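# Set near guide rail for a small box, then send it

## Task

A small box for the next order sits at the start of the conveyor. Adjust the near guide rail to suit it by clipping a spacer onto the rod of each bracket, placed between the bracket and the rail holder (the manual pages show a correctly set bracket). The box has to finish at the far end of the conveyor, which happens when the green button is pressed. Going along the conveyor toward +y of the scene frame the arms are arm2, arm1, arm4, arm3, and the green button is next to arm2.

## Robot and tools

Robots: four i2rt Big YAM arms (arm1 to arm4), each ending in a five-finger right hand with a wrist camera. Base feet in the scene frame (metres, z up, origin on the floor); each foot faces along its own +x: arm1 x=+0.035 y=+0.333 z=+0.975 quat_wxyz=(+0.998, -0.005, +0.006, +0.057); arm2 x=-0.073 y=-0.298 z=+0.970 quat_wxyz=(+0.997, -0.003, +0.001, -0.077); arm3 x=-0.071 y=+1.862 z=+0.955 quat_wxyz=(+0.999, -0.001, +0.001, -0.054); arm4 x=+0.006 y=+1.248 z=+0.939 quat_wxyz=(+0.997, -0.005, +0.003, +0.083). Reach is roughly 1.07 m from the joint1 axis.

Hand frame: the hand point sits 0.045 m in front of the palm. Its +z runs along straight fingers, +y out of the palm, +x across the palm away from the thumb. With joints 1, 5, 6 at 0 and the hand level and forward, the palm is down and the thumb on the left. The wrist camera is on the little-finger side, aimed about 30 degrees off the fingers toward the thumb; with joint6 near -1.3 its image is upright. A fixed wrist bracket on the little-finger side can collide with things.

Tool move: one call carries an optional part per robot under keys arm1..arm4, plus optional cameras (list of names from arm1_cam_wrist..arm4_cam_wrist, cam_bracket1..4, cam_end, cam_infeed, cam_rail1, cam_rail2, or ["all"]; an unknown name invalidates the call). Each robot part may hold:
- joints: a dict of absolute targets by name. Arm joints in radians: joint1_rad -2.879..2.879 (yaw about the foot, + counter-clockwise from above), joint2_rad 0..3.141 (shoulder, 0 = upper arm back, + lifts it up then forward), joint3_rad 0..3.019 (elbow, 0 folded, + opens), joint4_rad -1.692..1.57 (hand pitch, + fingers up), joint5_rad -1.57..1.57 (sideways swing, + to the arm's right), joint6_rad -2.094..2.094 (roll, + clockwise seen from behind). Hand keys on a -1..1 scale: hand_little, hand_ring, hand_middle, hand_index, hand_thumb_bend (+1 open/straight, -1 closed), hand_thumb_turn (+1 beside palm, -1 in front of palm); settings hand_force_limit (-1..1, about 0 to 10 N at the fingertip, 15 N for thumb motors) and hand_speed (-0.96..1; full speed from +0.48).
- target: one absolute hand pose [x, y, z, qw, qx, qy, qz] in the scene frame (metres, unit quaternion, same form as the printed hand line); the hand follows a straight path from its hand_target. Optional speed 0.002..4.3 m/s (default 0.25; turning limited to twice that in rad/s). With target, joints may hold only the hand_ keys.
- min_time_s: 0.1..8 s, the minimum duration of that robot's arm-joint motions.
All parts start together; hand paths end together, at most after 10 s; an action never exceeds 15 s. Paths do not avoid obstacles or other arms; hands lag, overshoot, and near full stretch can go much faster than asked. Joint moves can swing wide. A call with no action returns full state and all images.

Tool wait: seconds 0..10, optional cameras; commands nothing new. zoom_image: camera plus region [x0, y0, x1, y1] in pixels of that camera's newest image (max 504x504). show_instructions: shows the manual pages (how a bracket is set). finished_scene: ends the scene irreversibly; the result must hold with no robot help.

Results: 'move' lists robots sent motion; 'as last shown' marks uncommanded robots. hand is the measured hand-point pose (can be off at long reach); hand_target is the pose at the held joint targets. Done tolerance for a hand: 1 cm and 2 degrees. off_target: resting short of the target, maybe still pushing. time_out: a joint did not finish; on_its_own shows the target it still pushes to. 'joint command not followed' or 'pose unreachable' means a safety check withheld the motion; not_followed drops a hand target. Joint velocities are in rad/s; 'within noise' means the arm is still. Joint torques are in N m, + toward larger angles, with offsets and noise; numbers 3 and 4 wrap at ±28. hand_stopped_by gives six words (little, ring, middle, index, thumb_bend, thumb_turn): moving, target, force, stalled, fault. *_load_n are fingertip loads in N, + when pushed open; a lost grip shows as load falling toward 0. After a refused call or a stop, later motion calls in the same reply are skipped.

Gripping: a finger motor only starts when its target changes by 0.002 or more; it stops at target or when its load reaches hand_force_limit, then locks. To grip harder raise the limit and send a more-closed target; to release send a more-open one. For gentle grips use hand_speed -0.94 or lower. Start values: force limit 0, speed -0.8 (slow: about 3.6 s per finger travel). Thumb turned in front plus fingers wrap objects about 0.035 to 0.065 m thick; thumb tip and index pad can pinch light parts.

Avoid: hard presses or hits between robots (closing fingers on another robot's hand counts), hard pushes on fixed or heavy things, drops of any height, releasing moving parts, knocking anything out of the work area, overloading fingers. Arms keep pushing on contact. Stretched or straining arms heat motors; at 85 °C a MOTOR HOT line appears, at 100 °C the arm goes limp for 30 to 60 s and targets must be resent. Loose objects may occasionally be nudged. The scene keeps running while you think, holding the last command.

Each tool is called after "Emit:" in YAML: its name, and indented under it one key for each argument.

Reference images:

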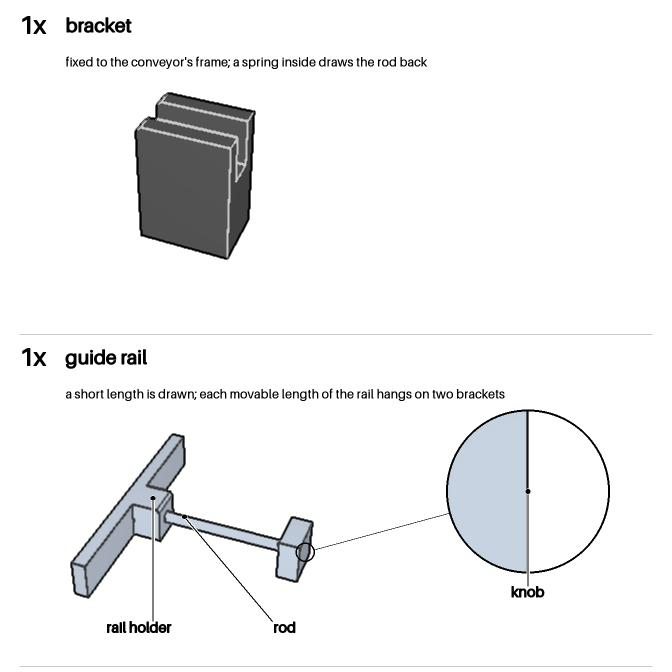

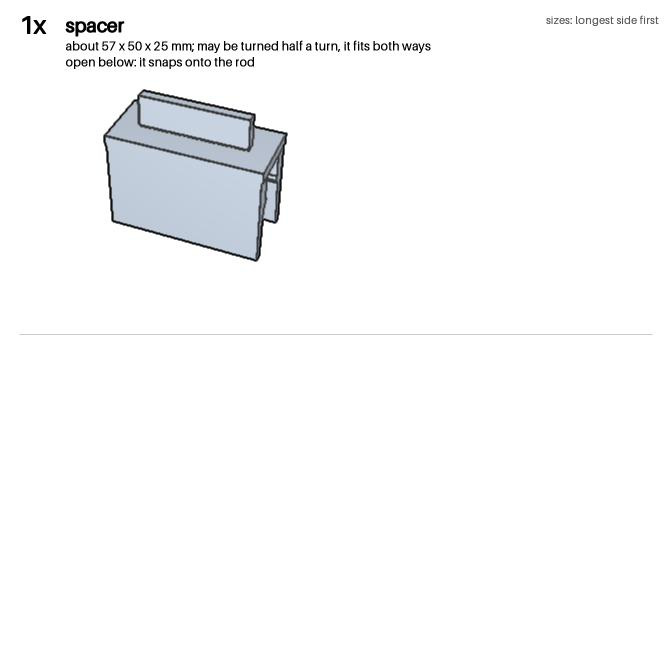

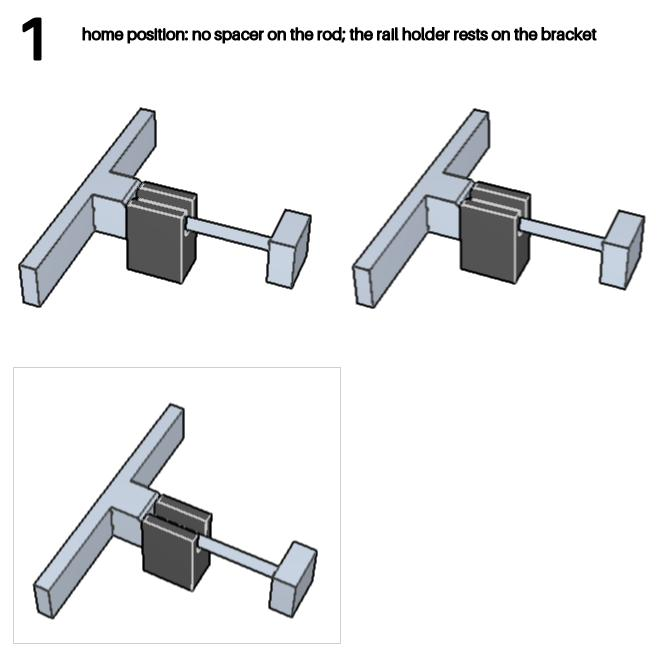

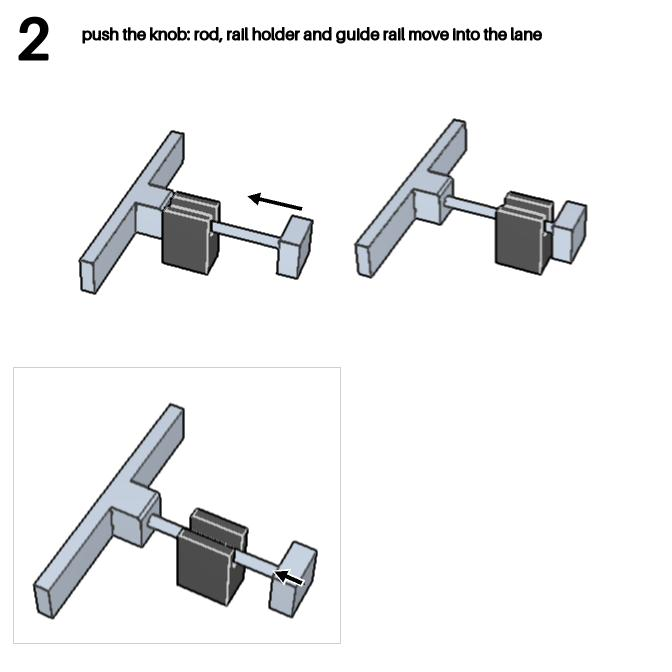

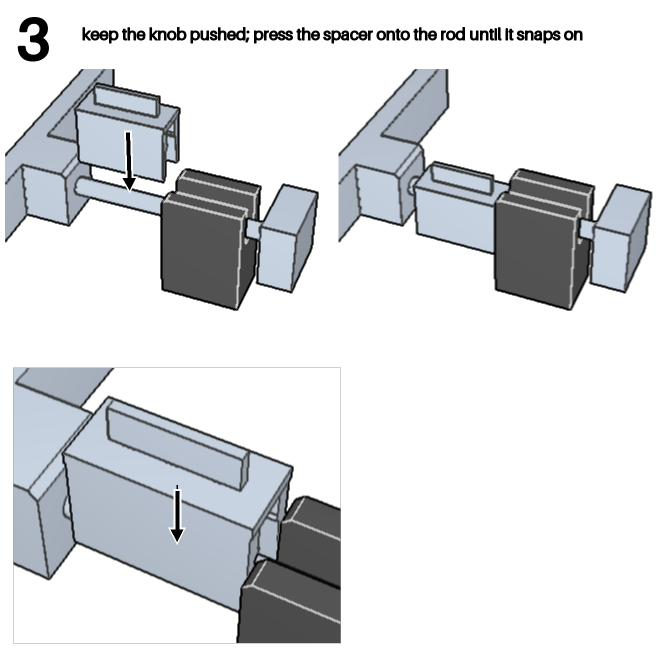

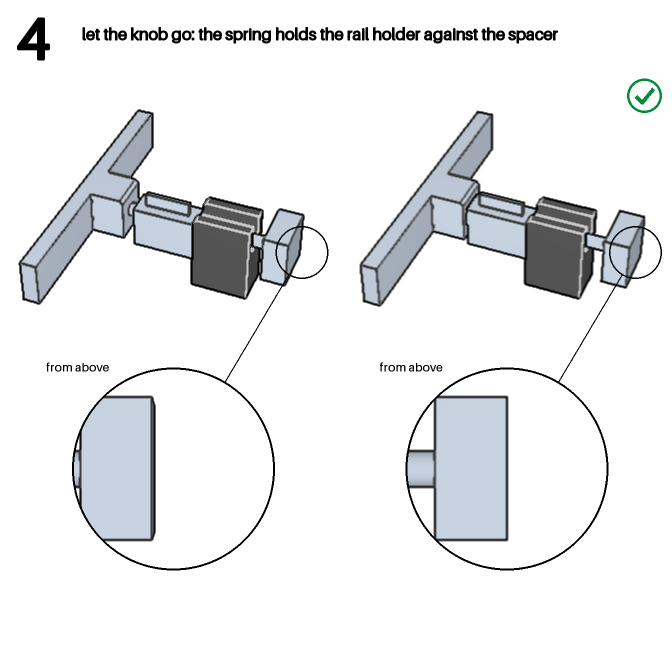

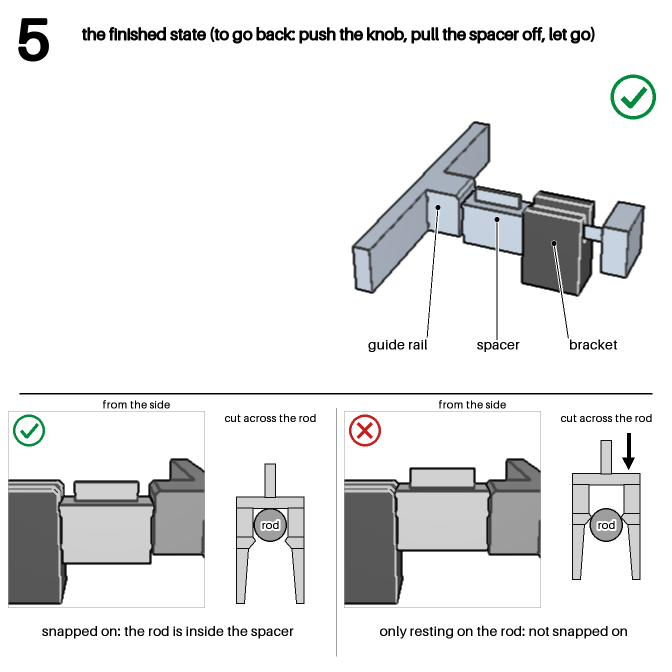

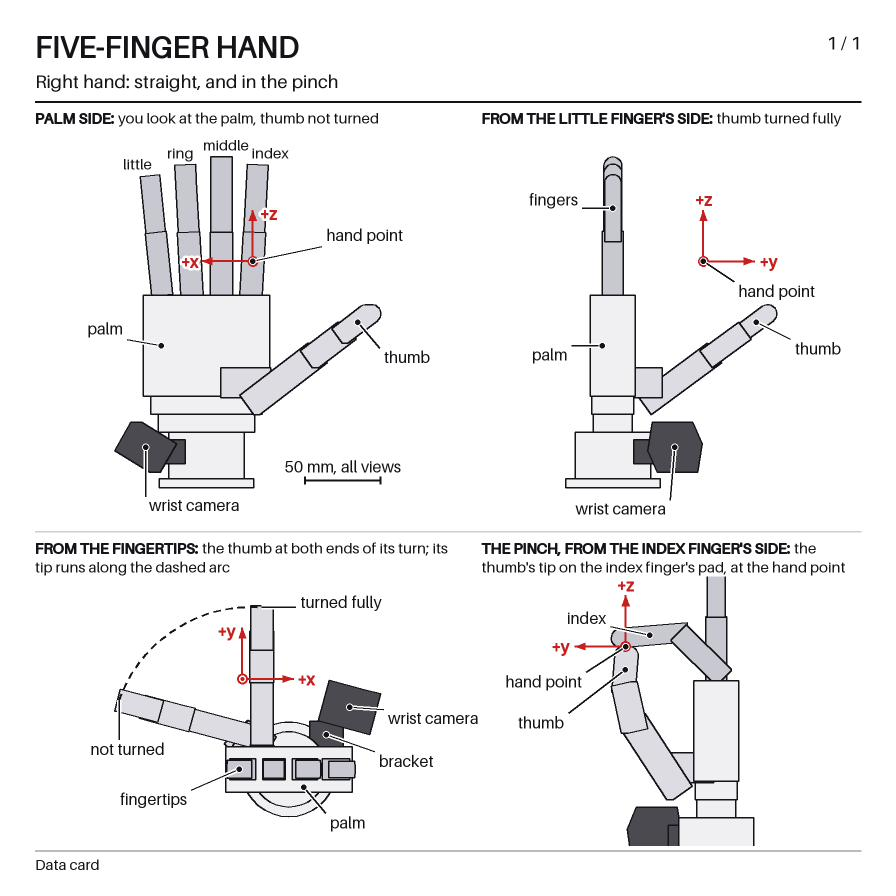

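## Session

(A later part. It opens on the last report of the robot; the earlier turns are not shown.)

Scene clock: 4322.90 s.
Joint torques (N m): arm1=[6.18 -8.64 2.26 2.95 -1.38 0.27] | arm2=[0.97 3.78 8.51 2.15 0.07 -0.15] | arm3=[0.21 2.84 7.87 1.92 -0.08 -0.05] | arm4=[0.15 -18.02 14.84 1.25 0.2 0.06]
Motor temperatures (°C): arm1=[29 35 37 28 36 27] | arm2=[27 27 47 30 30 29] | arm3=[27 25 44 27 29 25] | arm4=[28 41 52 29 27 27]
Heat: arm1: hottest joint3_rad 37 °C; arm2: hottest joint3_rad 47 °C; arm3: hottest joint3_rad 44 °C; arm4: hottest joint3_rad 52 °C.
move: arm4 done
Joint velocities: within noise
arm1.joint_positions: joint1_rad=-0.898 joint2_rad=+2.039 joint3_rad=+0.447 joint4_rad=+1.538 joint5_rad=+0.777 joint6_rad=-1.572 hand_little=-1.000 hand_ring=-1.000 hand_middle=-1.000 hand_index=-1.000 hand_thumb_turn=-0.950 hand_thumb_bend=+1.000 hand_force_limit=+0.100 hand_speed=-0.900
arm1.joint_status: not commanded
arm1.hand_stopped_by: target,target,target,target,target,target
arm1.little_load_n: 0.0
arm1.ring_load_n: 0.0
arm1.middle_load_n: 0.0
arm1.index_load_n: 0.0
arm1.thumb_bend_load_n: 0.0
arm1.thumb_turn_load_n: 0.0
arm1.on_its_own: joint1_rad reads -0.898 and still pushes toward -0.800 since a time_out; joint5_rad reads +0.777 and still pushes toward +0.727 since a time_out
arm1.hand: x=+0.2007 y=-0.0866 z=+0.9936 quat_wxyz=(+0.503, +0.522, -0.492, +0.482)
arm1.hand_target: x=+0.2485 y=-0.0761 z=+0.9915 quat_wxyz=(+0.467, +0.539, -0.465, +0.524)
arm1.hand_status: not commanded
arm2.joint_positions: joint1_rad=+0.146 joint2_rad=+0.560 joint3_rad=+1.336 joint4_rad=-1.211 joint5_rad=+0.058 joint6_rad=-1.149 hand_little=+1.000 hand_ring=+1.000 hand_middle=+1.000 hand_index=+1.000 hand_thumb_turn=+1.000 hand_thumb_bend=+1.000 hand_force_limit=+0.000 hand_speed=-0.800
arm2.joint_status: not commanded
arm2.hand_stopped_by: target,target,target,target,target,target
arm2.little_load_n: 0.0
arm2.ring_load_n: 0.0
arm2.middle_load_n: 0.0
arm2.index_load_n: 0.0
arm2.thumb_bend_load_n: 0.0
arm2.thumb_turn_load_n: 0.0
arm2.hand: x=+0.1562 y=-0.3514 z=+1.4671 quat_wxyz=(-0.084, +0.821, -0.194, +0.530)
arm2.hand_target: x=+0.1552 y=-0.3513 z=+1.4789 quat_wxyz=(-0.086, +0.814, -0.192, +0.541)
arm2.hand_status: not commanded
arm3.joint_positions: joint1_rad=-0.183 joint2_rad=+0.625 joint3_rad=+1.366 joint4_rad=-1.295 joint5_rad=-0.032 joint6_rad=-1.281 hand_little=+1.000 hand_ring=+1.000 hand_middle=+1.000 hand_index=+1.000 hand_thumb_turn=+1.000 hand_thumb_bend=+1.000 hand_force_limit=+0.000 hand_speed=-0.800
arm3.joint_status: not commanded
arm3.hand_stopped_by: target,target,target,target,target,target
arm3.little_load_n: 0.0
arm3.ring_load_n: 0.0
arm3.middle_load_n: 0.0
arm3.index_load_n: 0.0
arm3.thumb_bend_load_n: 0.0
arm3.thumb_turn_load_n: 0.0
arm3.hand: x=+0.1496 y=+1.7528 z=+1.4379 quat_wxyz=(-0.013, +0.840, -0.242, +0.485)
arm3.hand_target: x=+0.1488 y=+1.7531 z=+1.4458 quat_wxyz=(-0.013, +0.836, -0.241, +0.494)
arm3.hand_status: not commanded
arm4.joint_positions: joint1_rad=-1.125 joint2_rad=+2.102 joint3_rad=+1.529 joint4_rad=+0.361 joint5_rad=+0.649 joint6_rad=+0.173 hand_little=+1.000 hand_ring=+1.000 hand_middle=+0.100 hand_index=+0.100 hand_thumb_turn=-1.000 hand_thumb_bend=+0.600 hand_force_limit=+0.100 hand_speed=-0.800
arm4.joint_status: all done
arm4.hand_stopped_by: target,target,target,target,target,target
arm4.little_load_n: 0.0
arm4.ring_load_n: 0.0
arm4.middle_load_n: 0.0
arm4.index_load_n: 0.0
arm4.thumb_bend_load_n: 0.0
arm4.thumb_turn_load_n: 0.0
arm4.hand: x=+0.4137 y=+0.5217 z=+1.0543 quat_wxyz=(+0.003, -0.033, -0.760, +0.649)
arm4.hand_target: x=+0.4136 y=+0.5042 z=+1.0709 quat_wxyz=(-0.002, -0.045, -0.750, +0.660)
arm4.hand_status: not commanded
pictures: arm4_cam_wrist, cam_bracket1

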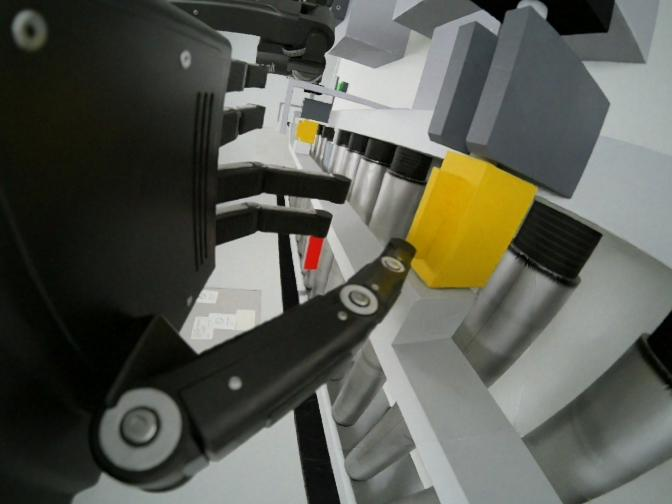

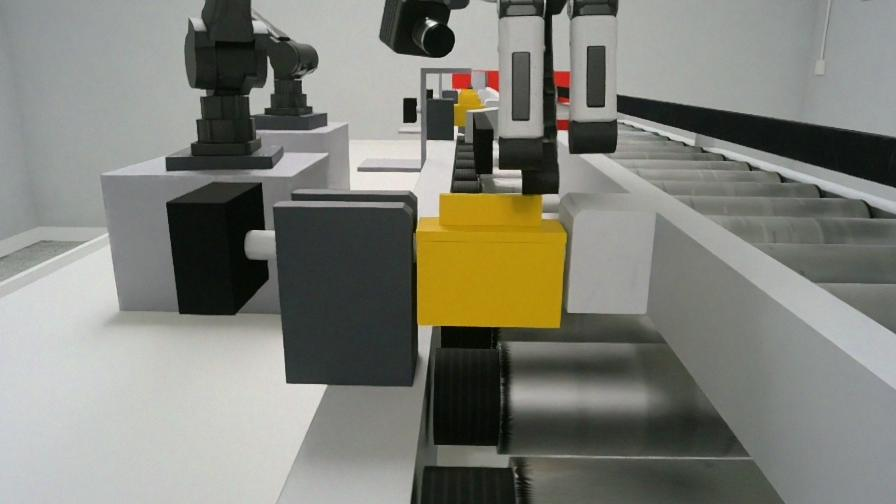

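Emit:
move:
  arm4: {"target":[0.40,0.53,1.22,0.0,-0.035,-0.76,0.649],"speed":0.15}
  arm1: {"joints":{"joint1_rad":-0.98},"min_time_s":4}
  cameras: ["cam_bracket1","cam_bracket2"]

Scene clock: 4330.70 s.
Joint torques (N m): arm1=[-1.61 -9.11 2.36 2.93 -0.14 0.2] | arm2=[0.97 3.84 8.5 2.17 0.07 -0.14] | arm3=[0.21 2.84 7.87 1.91 -0.08 -0.05] | arm4=[0.15 -19.55 15.99 0.83 -0.04 0.05]
Motor temperatures (°C): arm1=[29 35 37 28 36 27] | arm2=[27 27 47 30 30 29] | arm3=[27 25 44 27 29 25] | arm4=[28 42 53 29 27 27]
Heat: arm1: hottest joint3_rad 37 °C; arm2: hottest joint3_rad 47 °C; arm3: hottest joint3_rad 44 °C; arm4: hottest joint3_rad 53 °C.
move: arm1 done; arm4 off_target
Joint velocities: within noise
arm1.joint_positions: joint1_rad=-0.955 joint2_rad=+2.039 joint3_rad=+0.451 joint4_rad=+1.543 joint5_rad=+0.731 joint6_rad=-1.553 hand_little=-1.000 hand_ring=-1.000 hand_middle=-1.000 hand_index=-1.000 hand_thumb_turn=-0.950 hand_thumb_bend=+1.000 hand_force_limit=+0.100 hand_speed=-0.900
arm1.joint_status: all done
arm1.hand_stopped_by: target,target,target,target,target,target
arm1.little_load_n: 0.0
arm1.ring_load_n: 0.0
arm1.middle_load_n: 0.0
arm1.index_load_n: 0.0
arm1.thumb_bend_load_n: 0.0
arm1.thumb_turn_load_n: 0.0
arm1.hand: x=+0.1875 y=-0.0999 z=+0.9939 quat_wxyz=(+0.501, +0.511, -0.500, +0.487)
arm1.hand_target: x=+0.1859 y=-0.1055 z=+0.9926 quat_wxyz=(+0.501, +0.500, -0.505, +0.494)
arm1.hand_status: not commanded
arm2, arm3: as last shown
arm2.ring_load_n: -0.5
arm4.joint_positions: joint1_rad=-1.125 joint2_rad=+1.910 joint3_rad=+1.613 joint4_rad=+0.033 joint5_rad=+0.640 joint6_rad=+0.173 hand_little=+1.000 hand_ring=+1.000 hand_middle=+0.100 hand_index=+0.100 hand_thumb_turn=-1.000 hand_thumb_bend=+0.600 hand_force_limit=+0.100 hand_speed=-0.800
arm4.joint_status: not commanded
arm4.hand_stopped_by: target,target,target,target,target,target
arm4.little_load_n: 0.0
arm4.ring_load_n: 0.0
arm4.middle_load_n: 0.0
arm4.index_load_n: 0.0
arm4.thumb_bend_load_n: 0.0
arm4.thumb_turn_load_n: 0.0
arm4.hand: x=+0.4035 y=+0.5412 z=+1.1794 quat_wxyz=(+0.012, -0.021, -0.774, +0.633)
arm4.hand_target: x=+0.3998 y=+0.5303 z=+1.2203 quat_wxyz=(+0.000, -0.035, -0.760, +0.649)
arm4.hand_status: off_target (0.042 m and 3.2 deg from the pose sent, 0.167 m and 0.4 deg at the start)

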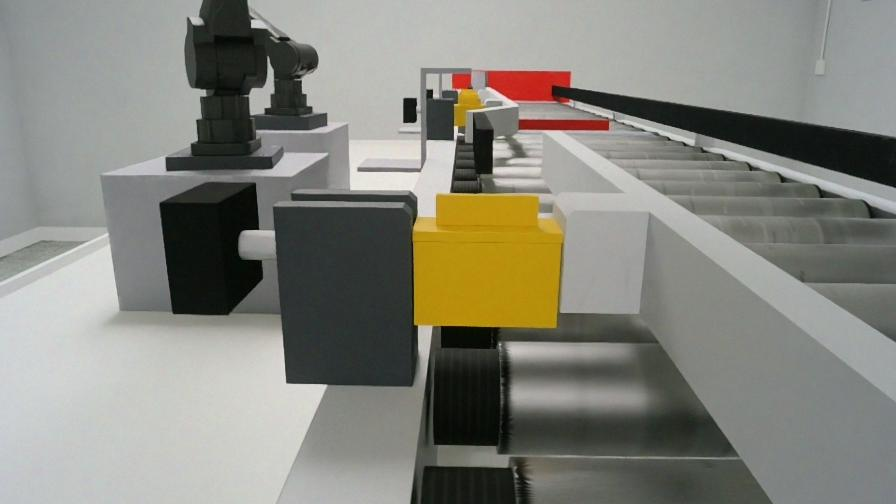

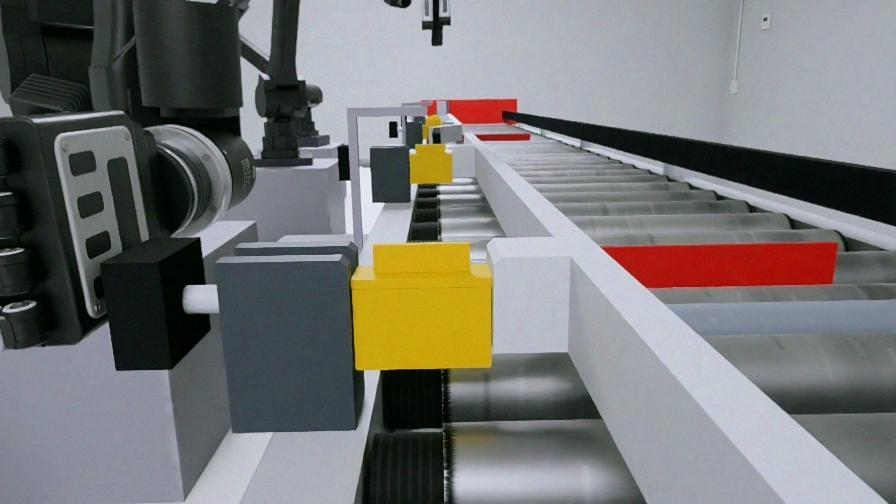

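Emit:
move:
  arm1: {"target":[0.13,-0.10,1.15,0.5,0.5,-0.5,0.5],"speed":0.15}
  arm4: {"joints":{"joint1_rad":-0.9,"joint2_rad":0.8,"joint3_rad":1.3,"joint4_rad":-0.9,"joint5_rad":0.06,"joint6_rad":-1.05,"hand_index":1,"hand_middle":1},"min_time_s":4}
  cameras: ["cam_infeed","cam_end","cam_rail1","cam_rail2"]

Scene clock: 4339.80 s.
Joint torques (N m): arm1=[-1.03 -4.95 5.96 1.24 -0.12 0.12] | arm2=[0.97 3.84 8.51 2.17 0.07 -0.14] | arm3=[0.26 2.9 7.88 1.91 -0.07 -0.05] | arm4=[2.2 -1.67 10.52 0.94 -0.13 -0.18]
Motor temperatures (°C): arm1=[29 35 38 28 35 27] | arm2=[27 27 47 30 30 29] | arm3=[27 25 44 27 29 25] | arm4=[28 42 54 29 27 27]
Heat: arm1: hottest joint3_rad 38 °C; arm2: hottest joint3_rad 47 °C; arm3: hottest joint3_rad 44 °C; arm4: hottest joint3_rad 54 °C.
move: arm1 done; arm4 done
Joint velocities: within noise
arm1.joint_positions: joint1_rad=-1.102 joint2_rad=+1.301 joint3_rad=+0.362 joint4_rad=+0.943 joint5_rad=+0.571 joint6_rad=-1.553 hand_little=-1.000 hand_ring=-1.000 hand_middle=-1.000 hand_index=-1.000 hand_thumb_turn=-0.950 hand_thumb_bend=+1.000 hand_force_limit=+0.100 hand_speed=-0.900
arm1.joint_status: not commanded
arm1.hand_stopped_by: target,target,target,target,target,target
arm1.little_load_n: 0.0
arm1.ring_load_n: 0.0
arm1.middle_load_n: 0.0
arm1.index_load_n: 0.0
arm1.thumb_bend_load_n: 0.0
arm1.thumb_turn_load_n: 0.5
arm1.hand: x=+0.1363 y=-0.0999 z=+1.1530 quat_wxyz=(+0.499, +0.497, -0.496, +0.508)
arm1.hand_target: x=+0.1316 y=-0.1007 z=+1.1474 quat_wxyz=(+0.498, +0.501, -0.501, +0.500)
arm1.hand_status: done (0.007 m and 1.1 deg from the pose sent, 0.166 m and 1.9 deg at the start)
arm2, arm3: as last shown
arm2.ring_load_n: 0.0
arm3.thumb_bend_load_n: -0.5
arm4.joint_positions: joint1_rad=-0.925 joint2_rad=+0.798 joint3_rad=+1.302 joint4_rad=-0.889 joint5_rad=+0.065 joint6_rad=-1.027 hand_little=+1.000 hand_ring=+1.000 hand_middle=+1.000 hand_index=+1.000 hand_thumb_turn=-1.000 hand_thumb_bend=+0.600 hand_force_limit=+0.100 hand_speed=-0.800
arm4.joint_status: all done
arm4.hand_stopped_by: target,target,target,target,target,target
arm4.little_load_n: 0.0
arm4.ring_load_n: 0.0
arm4.middle_load_n: 0.0
arm4.index_load_n: 0.0
arm4.thumb_bend_load_n: 0.0
arm4.thumb_turn_load_n: 0.5
arm4.hand: x=+0.2401 y=+0.9671 z=+1.4213 quat_wxyz=(+0.092, +0.649, -0.514, +0.553)
arm4.hand_target: x=+0.2433 y=+0.9708 z=+1.4180 quat_wxyz=(+0.091, +0.663, -0.503, +0.547)
arm4.hand_status: not commanded
pictures: cam_end, cam_infeed, cam_rail1, cam_rail2

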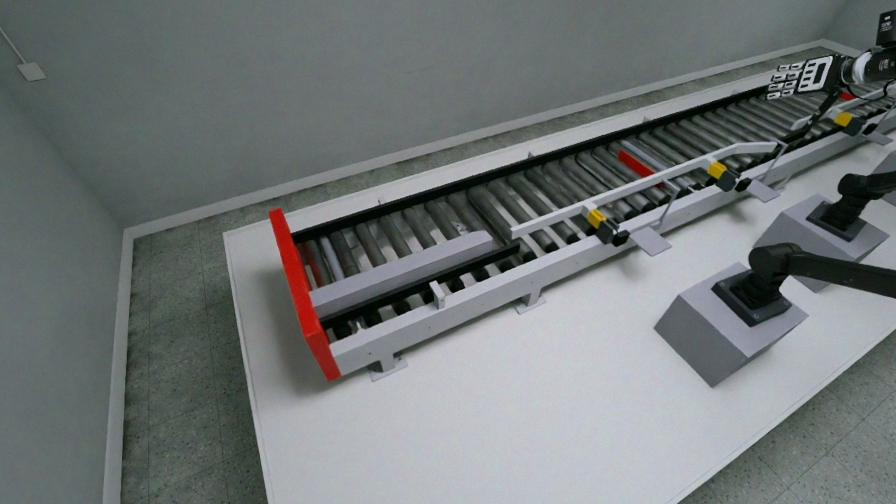

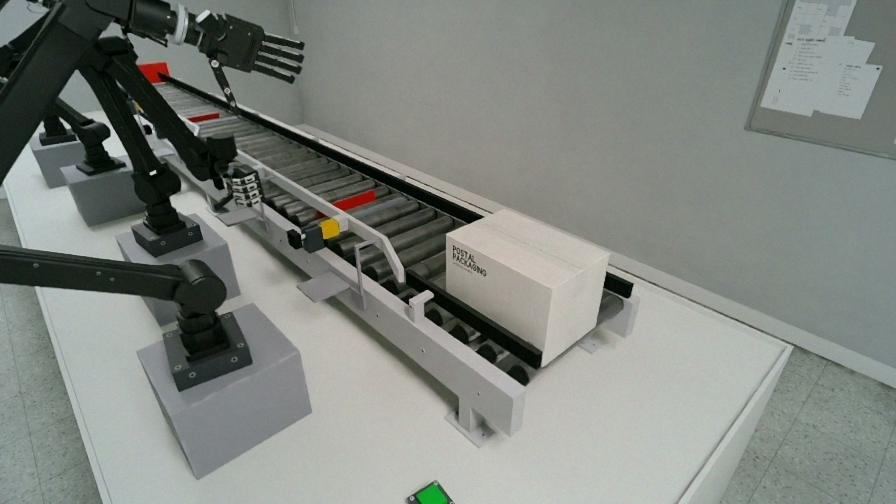

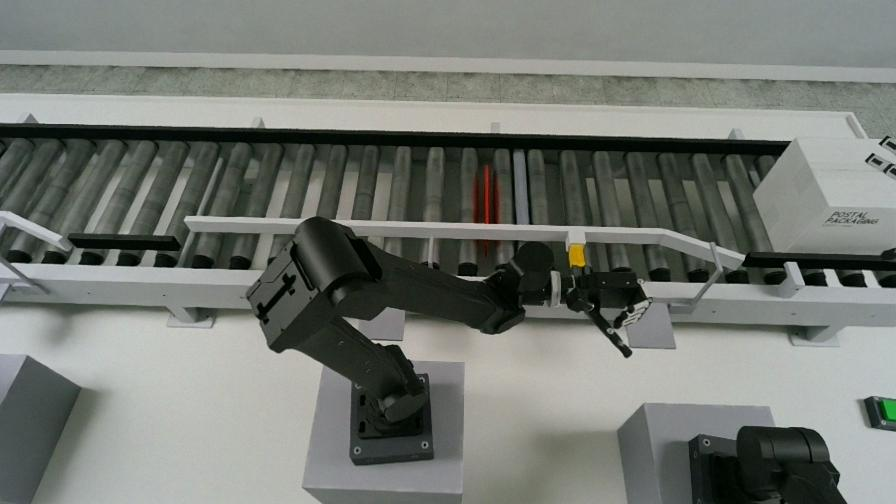

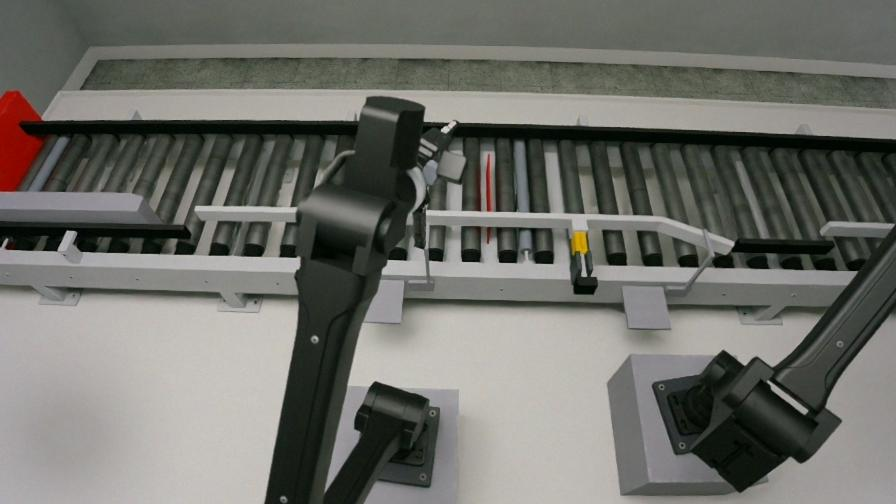

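Emit:
move:
  arm2: {"joints":{"joint1_rad":-1.1},"min_time_s":3}
  cameras: ["arm2_cam_wrist","cam_infeed","cam_rail1"]

Scene clock: 4360.63 s.
Joint torques (N m): arm1=[-1.14 -4.42 5.86 1.26 -0.12 0.08] | arm2=[0.5 3.84 8.47 2.17 0.08 -0.15] | arm3=[0.21 2.84 7.88 1.92 -0.08 -0.05] | arm4=[2.14 -1.55 10.51 0.88 -0.13 -0.19]
Motor temperatures (°C): arm1=[29 34 40 28 33 27] | arm2=[27 27 47 30 30 29] | arm3=[27 25 44 27 29 25] | arm4=[28 40 55 29 27 27]
Heat: arm1: hottest joint3_rad 40 °C; arm2: hottest joint3_rad 47 °C; arm3: hottest joint3_rad 44 °C; arm4: hottest joint3_rad 55 °C.
move: arm2 done
Joint velocities: within noise
arm1, arm3, arm4: as last shown
arm2.joint_positions: joint1_rad=-1.093 joint2_rad=+0.560 joint3_rad=+1.336 joint4_rad=-1.211 joint5_rad=+0.058 joint6_rad=-1.149 hand_little=+1.000 hand_ring=+1.000 hand_middle=+1.000 hand_index=+1.000 hand_thumb_turn=+1.000 hand_thumb_bend=+1.000 hand_force_limit=+0.000 hand_speed=-0.800
arm2.joint_status: all done
arm2.hand_stopped_by: target,target,target,target,target,target
arm2.little_load_n: 0.0
arm2.ring_load_n: 0.0
arm2.middle_load_n: 0.0
arm2.index_load_n: 0.0
arm2.thumb_bend_load_n: 0.0
arm2.thumb_turn_load_n: 0.0
arm2.hand: x=-0.0501 y=-0.5290 z=+1.4688 quat_wxyz=(+0.241, +0.554, -0.633, +0.484)
arm2.hand_target: x=-0.0519 y=-0.5281 z=+1.4805 quat_wxyz=(+0.246, +0.547, -0.630, +0.493)
arm2.hand_status: not commanded
arm3.ring_load_n: 0.5
arm3.thumb_bend_load_n: 0.0
arm4.hand_target: x=+0.2433 y=+0.9708 z=+1.4179 quat_wxyz=(+0.091, +0.663, -0.503, +0.547)

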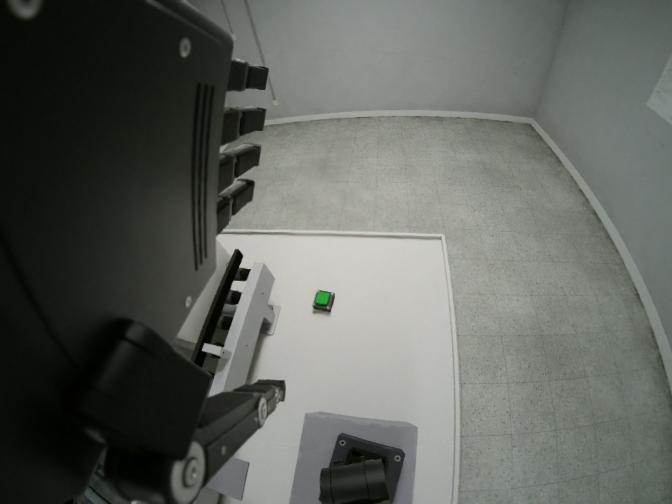

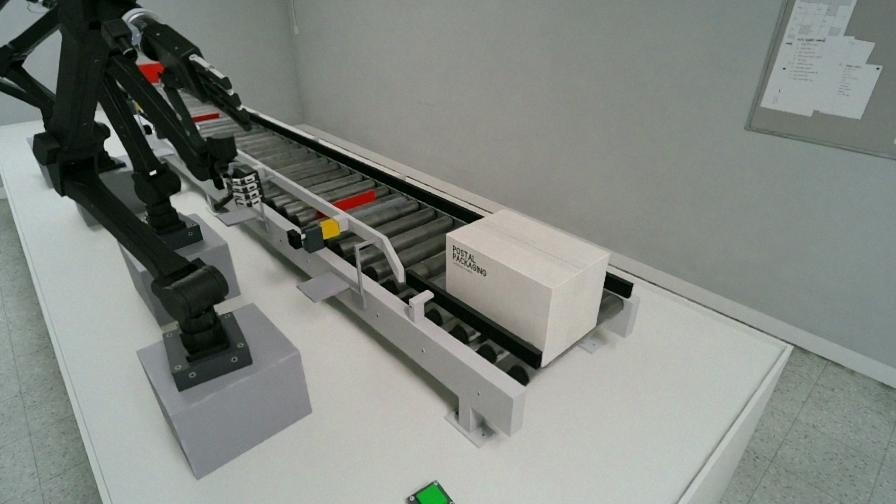

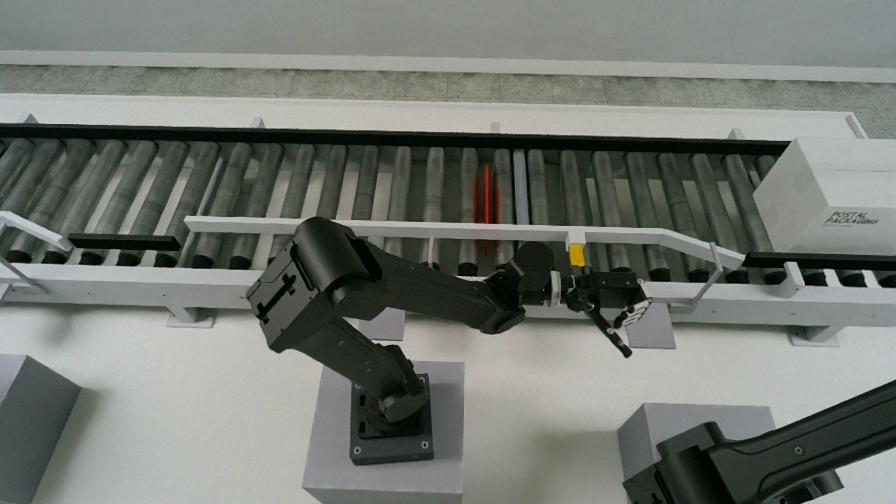

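Emit:
move:
  arm2: {"joints":{"hand_little":-1,"hand_ring":-1,"hand_middle":-1,"hand_index":-1},"target":[0.131,-0.685,1.15,0,0.205,-0.979,0],"speed":0.2}
  cameras: ["arm2_cam_wrist","cam_infeed","cam_rail1"]

Scene clock: 4384.93 s.
Joint torques (N m): arm1=[-1.2 -5.07 5.98 1.5 -0.11 0.12] | arm2=[0.09 -10.4 11.1 -0.39 -0.08 0.02] | arm3=[0.21 2.84 7.88 1.92 -0.08 -0.05] | arm4=[2.2 -1.49 10.52 0.91 -0.13 -0.19]
Motor temperatures (°C): arm1=[29 33 41 28 32 27] | arm2=[27 27 47 30 30 29] | arm3=[27 25 44 27 29 25] | arm4=[28 38 55 29 27 27]
Heat: arm1: hottest joint3_rad 41 °C; arm2: hottest joint3_rad 47 °C; arm3: hottest joint3_rad 44 °C; arm4: hottest joint3_rad 55 °C.
move: arm2 off_target
Joint velocities: within noise
arm1, arm3, arm4: as last shown
arm1.thumb_turn_load_n: 0.0
arm2.joint_positions: joint1_rad=-0.987 joint2_rad=+1.664 joint3_rad=+1.456 joint4_rad=-1.423 joint5_rad=+0.001 joint6_rad=-0.024 hand_little=-1.000 hand_ring=-1.000 hand_middle=-1.000 hand_index=-1.000 hand_thumb_turn=+1.000 hand_thumb_bend=+1.000 hand_force_limit=+0.000 hand_speed=-0.800
arm2.joint_status: all done
arm2.hand_stopped_by: target,target,target,target,target,target
arm2.little_load_n: 0.5
arm2.ring_load_n: 0.0
arm2.middle_load_n: 0.0
arm2.index_load_n: 0.0
arm2.thumb_bend_load_n: 0.0
arm2.thumb_turn_load_n: 0.0
arm2.hand: x=+0.1289 y=-0.6689 z=+1.1301 quat_wxyz=(+0.009, +0.225, -0.974, -0.027)
arm2.hand_target: x=+0.1322 y=-0.6816 z=+1.1489 quat_wxyz=(+0.003, +0.212, -0.977, -0.007)
arm2.hand_status: off_target (0.026 m and 4.0 deg from the pose sent, 0.398 m and 85.6 deg at the start)
arm3.ring_load_n: 0.0
arm4.thumb_turn_load_n: 0.0

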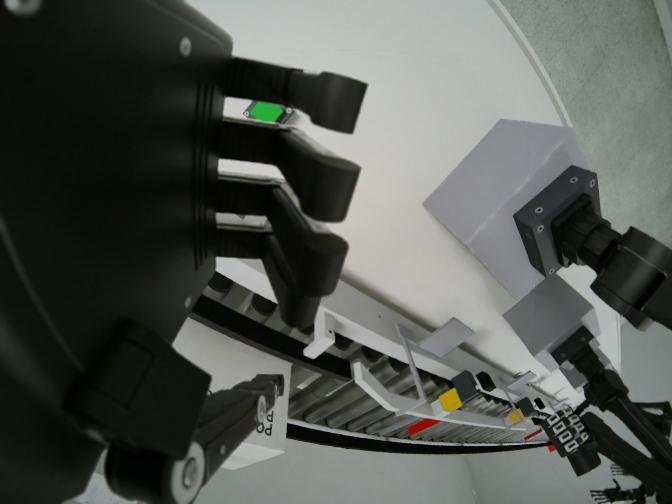

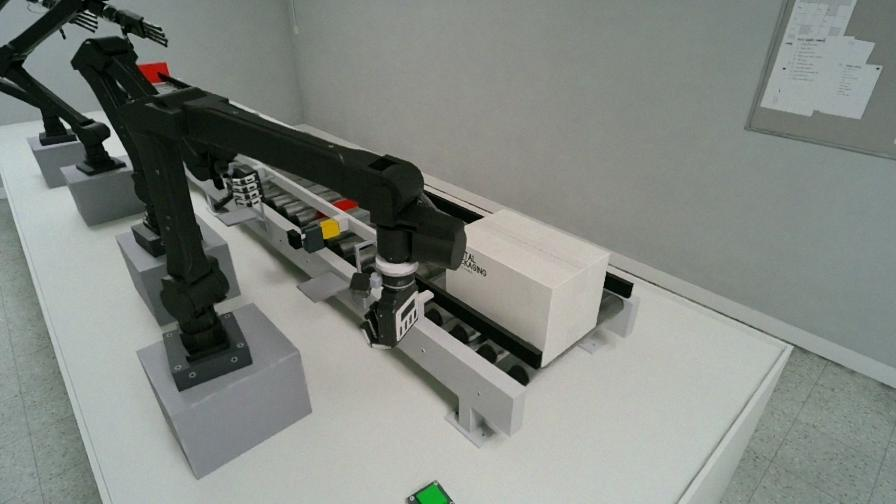

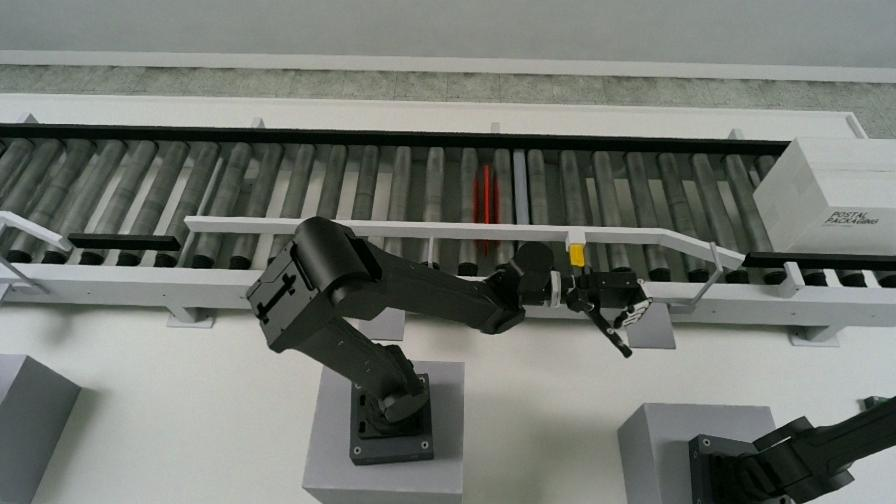

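Emit:
move:
  arm2: {"target":[0.04,-0.77,1.15,0,0.205,-0.979,0],"speed":0.2}
  cameras: ["arm2_cam_wrist"]

Scene clock: 4397.37 s.
Joint torques (N m): arm1=[-1.61 -4.84 6.05 1.31 -0.15 0.1] | arm2=[0.97 -11.52 11.28 -0.32 -0.07 -0.29] | arm3=[0.21 2.9 7.87 1.91 -0.08 -0.05] | arm4=[2.14 -1.55 10.51 0.92 -0.14 -0.2]
Motor temperatures (°C): arm1=[29 33 42 27 31 27] | arm2=[27 28 47 30 30 29] | arm3=[27 25 44 27 29 25] | arm4=[28 37 55 29 27 27]
Heat: arm1: hottest joint3_rad 42 °C; arm2: hottest joint3_rad 47 °C; arm3: hottest joint3_rad 44 °C; arm4: hottest joint3_rad 55 °C.
move: arm2 off_target
Joint velocities: within noise
arm1, arm3, arm4: as last shown
arm1.thumb_turn_load_n: 0.5
arm2.joint_positions: joint1_rad=-1.230 joint2_rad=+1.795 joint3_rad=+1.642 joint4_rad=-1.455 joint5_rad=-0.006 joint6_rad=-0.187 hand_little=-1.000 hand_ring=-1.000 hand_middle=-1.000 hand_index=-1.000 hand_thumb_turn=+1.000 hand_thumb_bend=+1.000 hand_force_limit=+0.000 hand_speed=-0.800
arm2.joint_status: not commanded
arm2.hand_stopped_by: target,target,target,target,target,target
arm2.little_load_n: 0.0
arm2.ring_load_n: 0.0
arm2.middle_load_n: 0.0
arm2.index_load_n: 0.0
arm2.thumb_bend_load_n: 0.0
arm2.thumb_turn_load_n: 0.0
arm2.hand: x=+0.0352 y=-0.7603 z=+1.1337 quat_wxyz=(-0.001, +0.186, -0.982, -0.016)
arm2.hand_target: x=+0.0396 y=-0.7712 z=+1.1496 quat_wxyz=(-0.002, +0.197, -0.980, +0.001)
arm2.hand_status: off_target (0.020 m and 2.9 deg from the pose sent, 0.136 m and 4.0 deg at the start)

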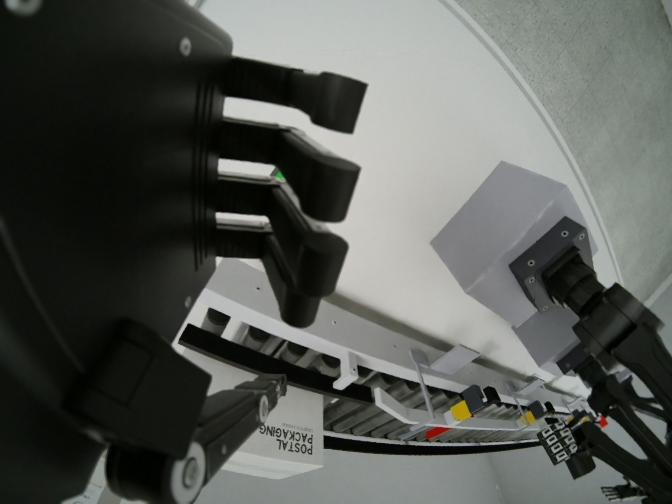

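Emit:
move:
  arm2: {"target":[0.0,-0.60,1.2,0.241,0.554,-0.633,0.484],"speed":0.25}
  cameras: ["arm2_cam_wrist"]

Scene clock: 4415.00 s.
Joint torques (N m): arm1=[-1.55 -4.72 5.91 1.4 -0.14 0.13] | arm2=[1.55 2.61 9.05 3.02 -0.01 -0.32] | arm3=[0.21 2.84 7.88 1.91 -0.08 -0.05] | arm4=[2.2 -1.67 10.52 0.91 -0.13 -0.19]
Motor temperatures (°C): arm1=[29 33 42 27 31 27] | arm2=[27 28 48 30 30 29] | arm3=[27 25 44 27 29 25] | arm4=[28 37 55 29 27 27]
Heat: arm1: hottest joint3_rad 42 °C; arm2: hottest joint3_rad 48 °C; arm3: hottest joint3_rad 44 °C; arm4: hottest joint3_rad 55 °C.
move: arm2 done
Joint velocities: within noise
arm1, arm3, arm4: as last shown
arm2.joint_positions: joint1_rad=-0.951 joint2_rad=+0.448 joint3_rad=+0.528 joint4_rad=-0.533 joint5_rad=+0.198 joint6_rad=-1.070 hand_little=-1.000 hand_ring=-1.000 hand_middle=-1.000 hand_index=-1.000 hand_thumb_turn=+1.000 hand_thumb_bend=+1.000 hand_force_limit=+0.000 hand_speed=-0.800
arm2.joint_status: not commanded
arm2.hand_stopped_by: target,target,target,target,target,target
arm2.little_load_n: 0.5
arm2.ring_load_n: 0.0
arm2.middle_load_n: 0.0
arm2.index_load_n: 0.0
arm2.thumb_bend_load_n: 0.0
arm2.thumb_turn_load_n: 0.0
arm2.hand: x=-0.0065 y=-0.5968 z=+1.1953 quat_wxyz=(+0.239, +0.549, -0.641, +0.480)
arm2.hand_target: x=-0.0023 y=-0.6010 z=+1.2003 quat_wxyz=(+0.243, +0.553, -0.630, +0.488)
arm2.hand_status: done (0.009 m and 1.3 deg from the pose sent, 0.177 m and 88.5 deg at the start)

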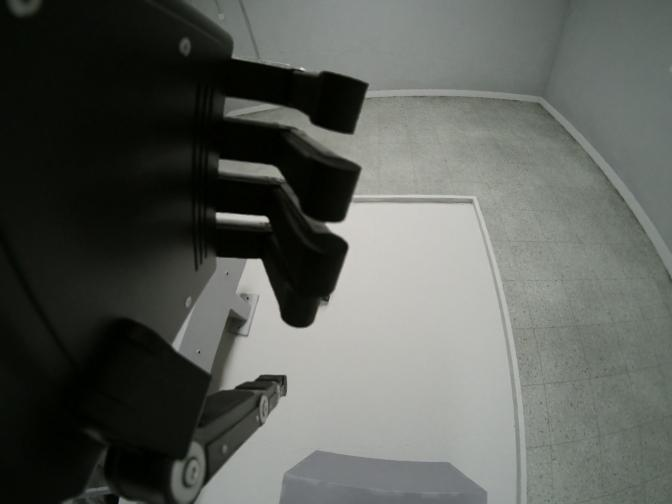

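Emit:
move:
  arm2: {"joints":{"hand_little":1,"hand_ring":1,"hand_middle":1,"hand_index":1,"hand_speed":0}}
  cameras: ["arm2_cam_wrist"]

Emit:
zoom_image:
  camera: "arm2_cam_wrist"
  region: [260, 240, 400, 360]

Scene clock: 4419.13 s.
Joint torques (N m): arm1=[-1.14 -5.25 5.79 1.21 -0.11 0.1] | arm2=[1.55 2.55 9.06 3.03 0.01 -0.3] | arm3=[0.26 2.84 7.87 1.91 -0.07 -0.05] | arm4=[2.08 -1.61 10.52 0.88 -0.14 -0.2]
Motor temperatures (°C): arm1=[29 33 42 27 31 27] | arm2=[27 28 48 30 30 29] | arm3=[27 25 44 27 29 25] | arm4=[28 36 55 29 27 27]
Heat: arm1: hottest joint3_rad 42 °C; arm2: hottest joint3_rad 48 °C; arm3: hottest joint3_rad 44 °C; arm4: hottest joint3_rad 55 °C.
move: arm2 done
Joint velocities: within noise
arm1, arm3, arm4: as last shown
arm1.thumb_bend_load_n: 0.5
arm2.joint_positions: joint1_rad=-0.951 joint2_rad=+0.448 joint3_rad=+0.528 joint4_rad=-0.533 joint5_rad=+0.196 joint6_rad=-1.070 hand_little=+1.000 hand_ring=+1.000 hand_middle=+1.000 hand_index=+1.000 hand_thumb_turn=+1.000 hand_thumb_bend=+1.000 hand_force_limit=+0.000 hand_speed=+0.000
arm2.joint_status: all done
arm2.hand_stopped_by: target,target,target,target,target,target
arm2.little_load_n: 0.0
arm2.ring_load_n: 0.0
arm2.middle_load_n: 0.0
arm2.index_load_n: 0.0
arm2.thumb_bend_load_n: 0.0
arm2.thumb_turn_load_n: 0.0
arm2.hand: x=-0.0062 y=-0.5968 z=+1.1953 quat_wxyz=(+0.239, +0.549, -0.641, +0.480)
arm2.hand_target: x=-0.0021 y=-0.6009 z=+1.2002 quat_wxyz=(+0.242, +0.553, -0.631, +0.488)
arm2.hand_status: not commanded

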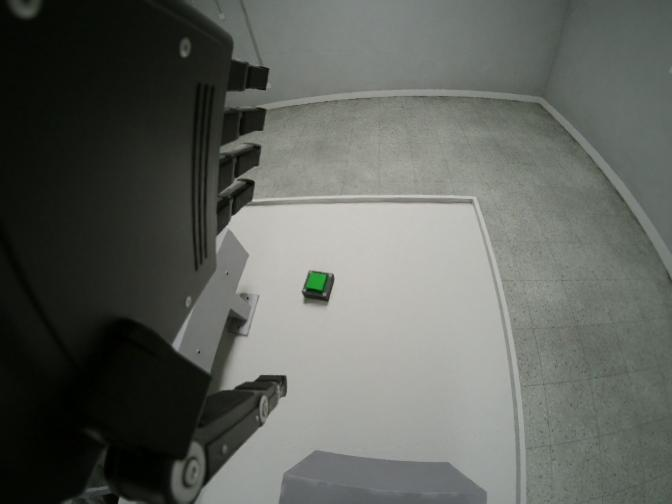

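Scaled by 3.600 from the camera's image (finer frame: 960x720).

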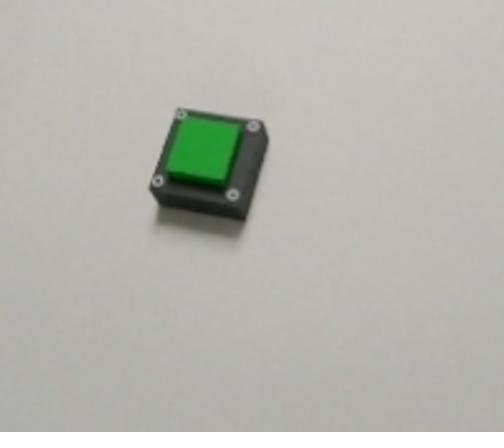

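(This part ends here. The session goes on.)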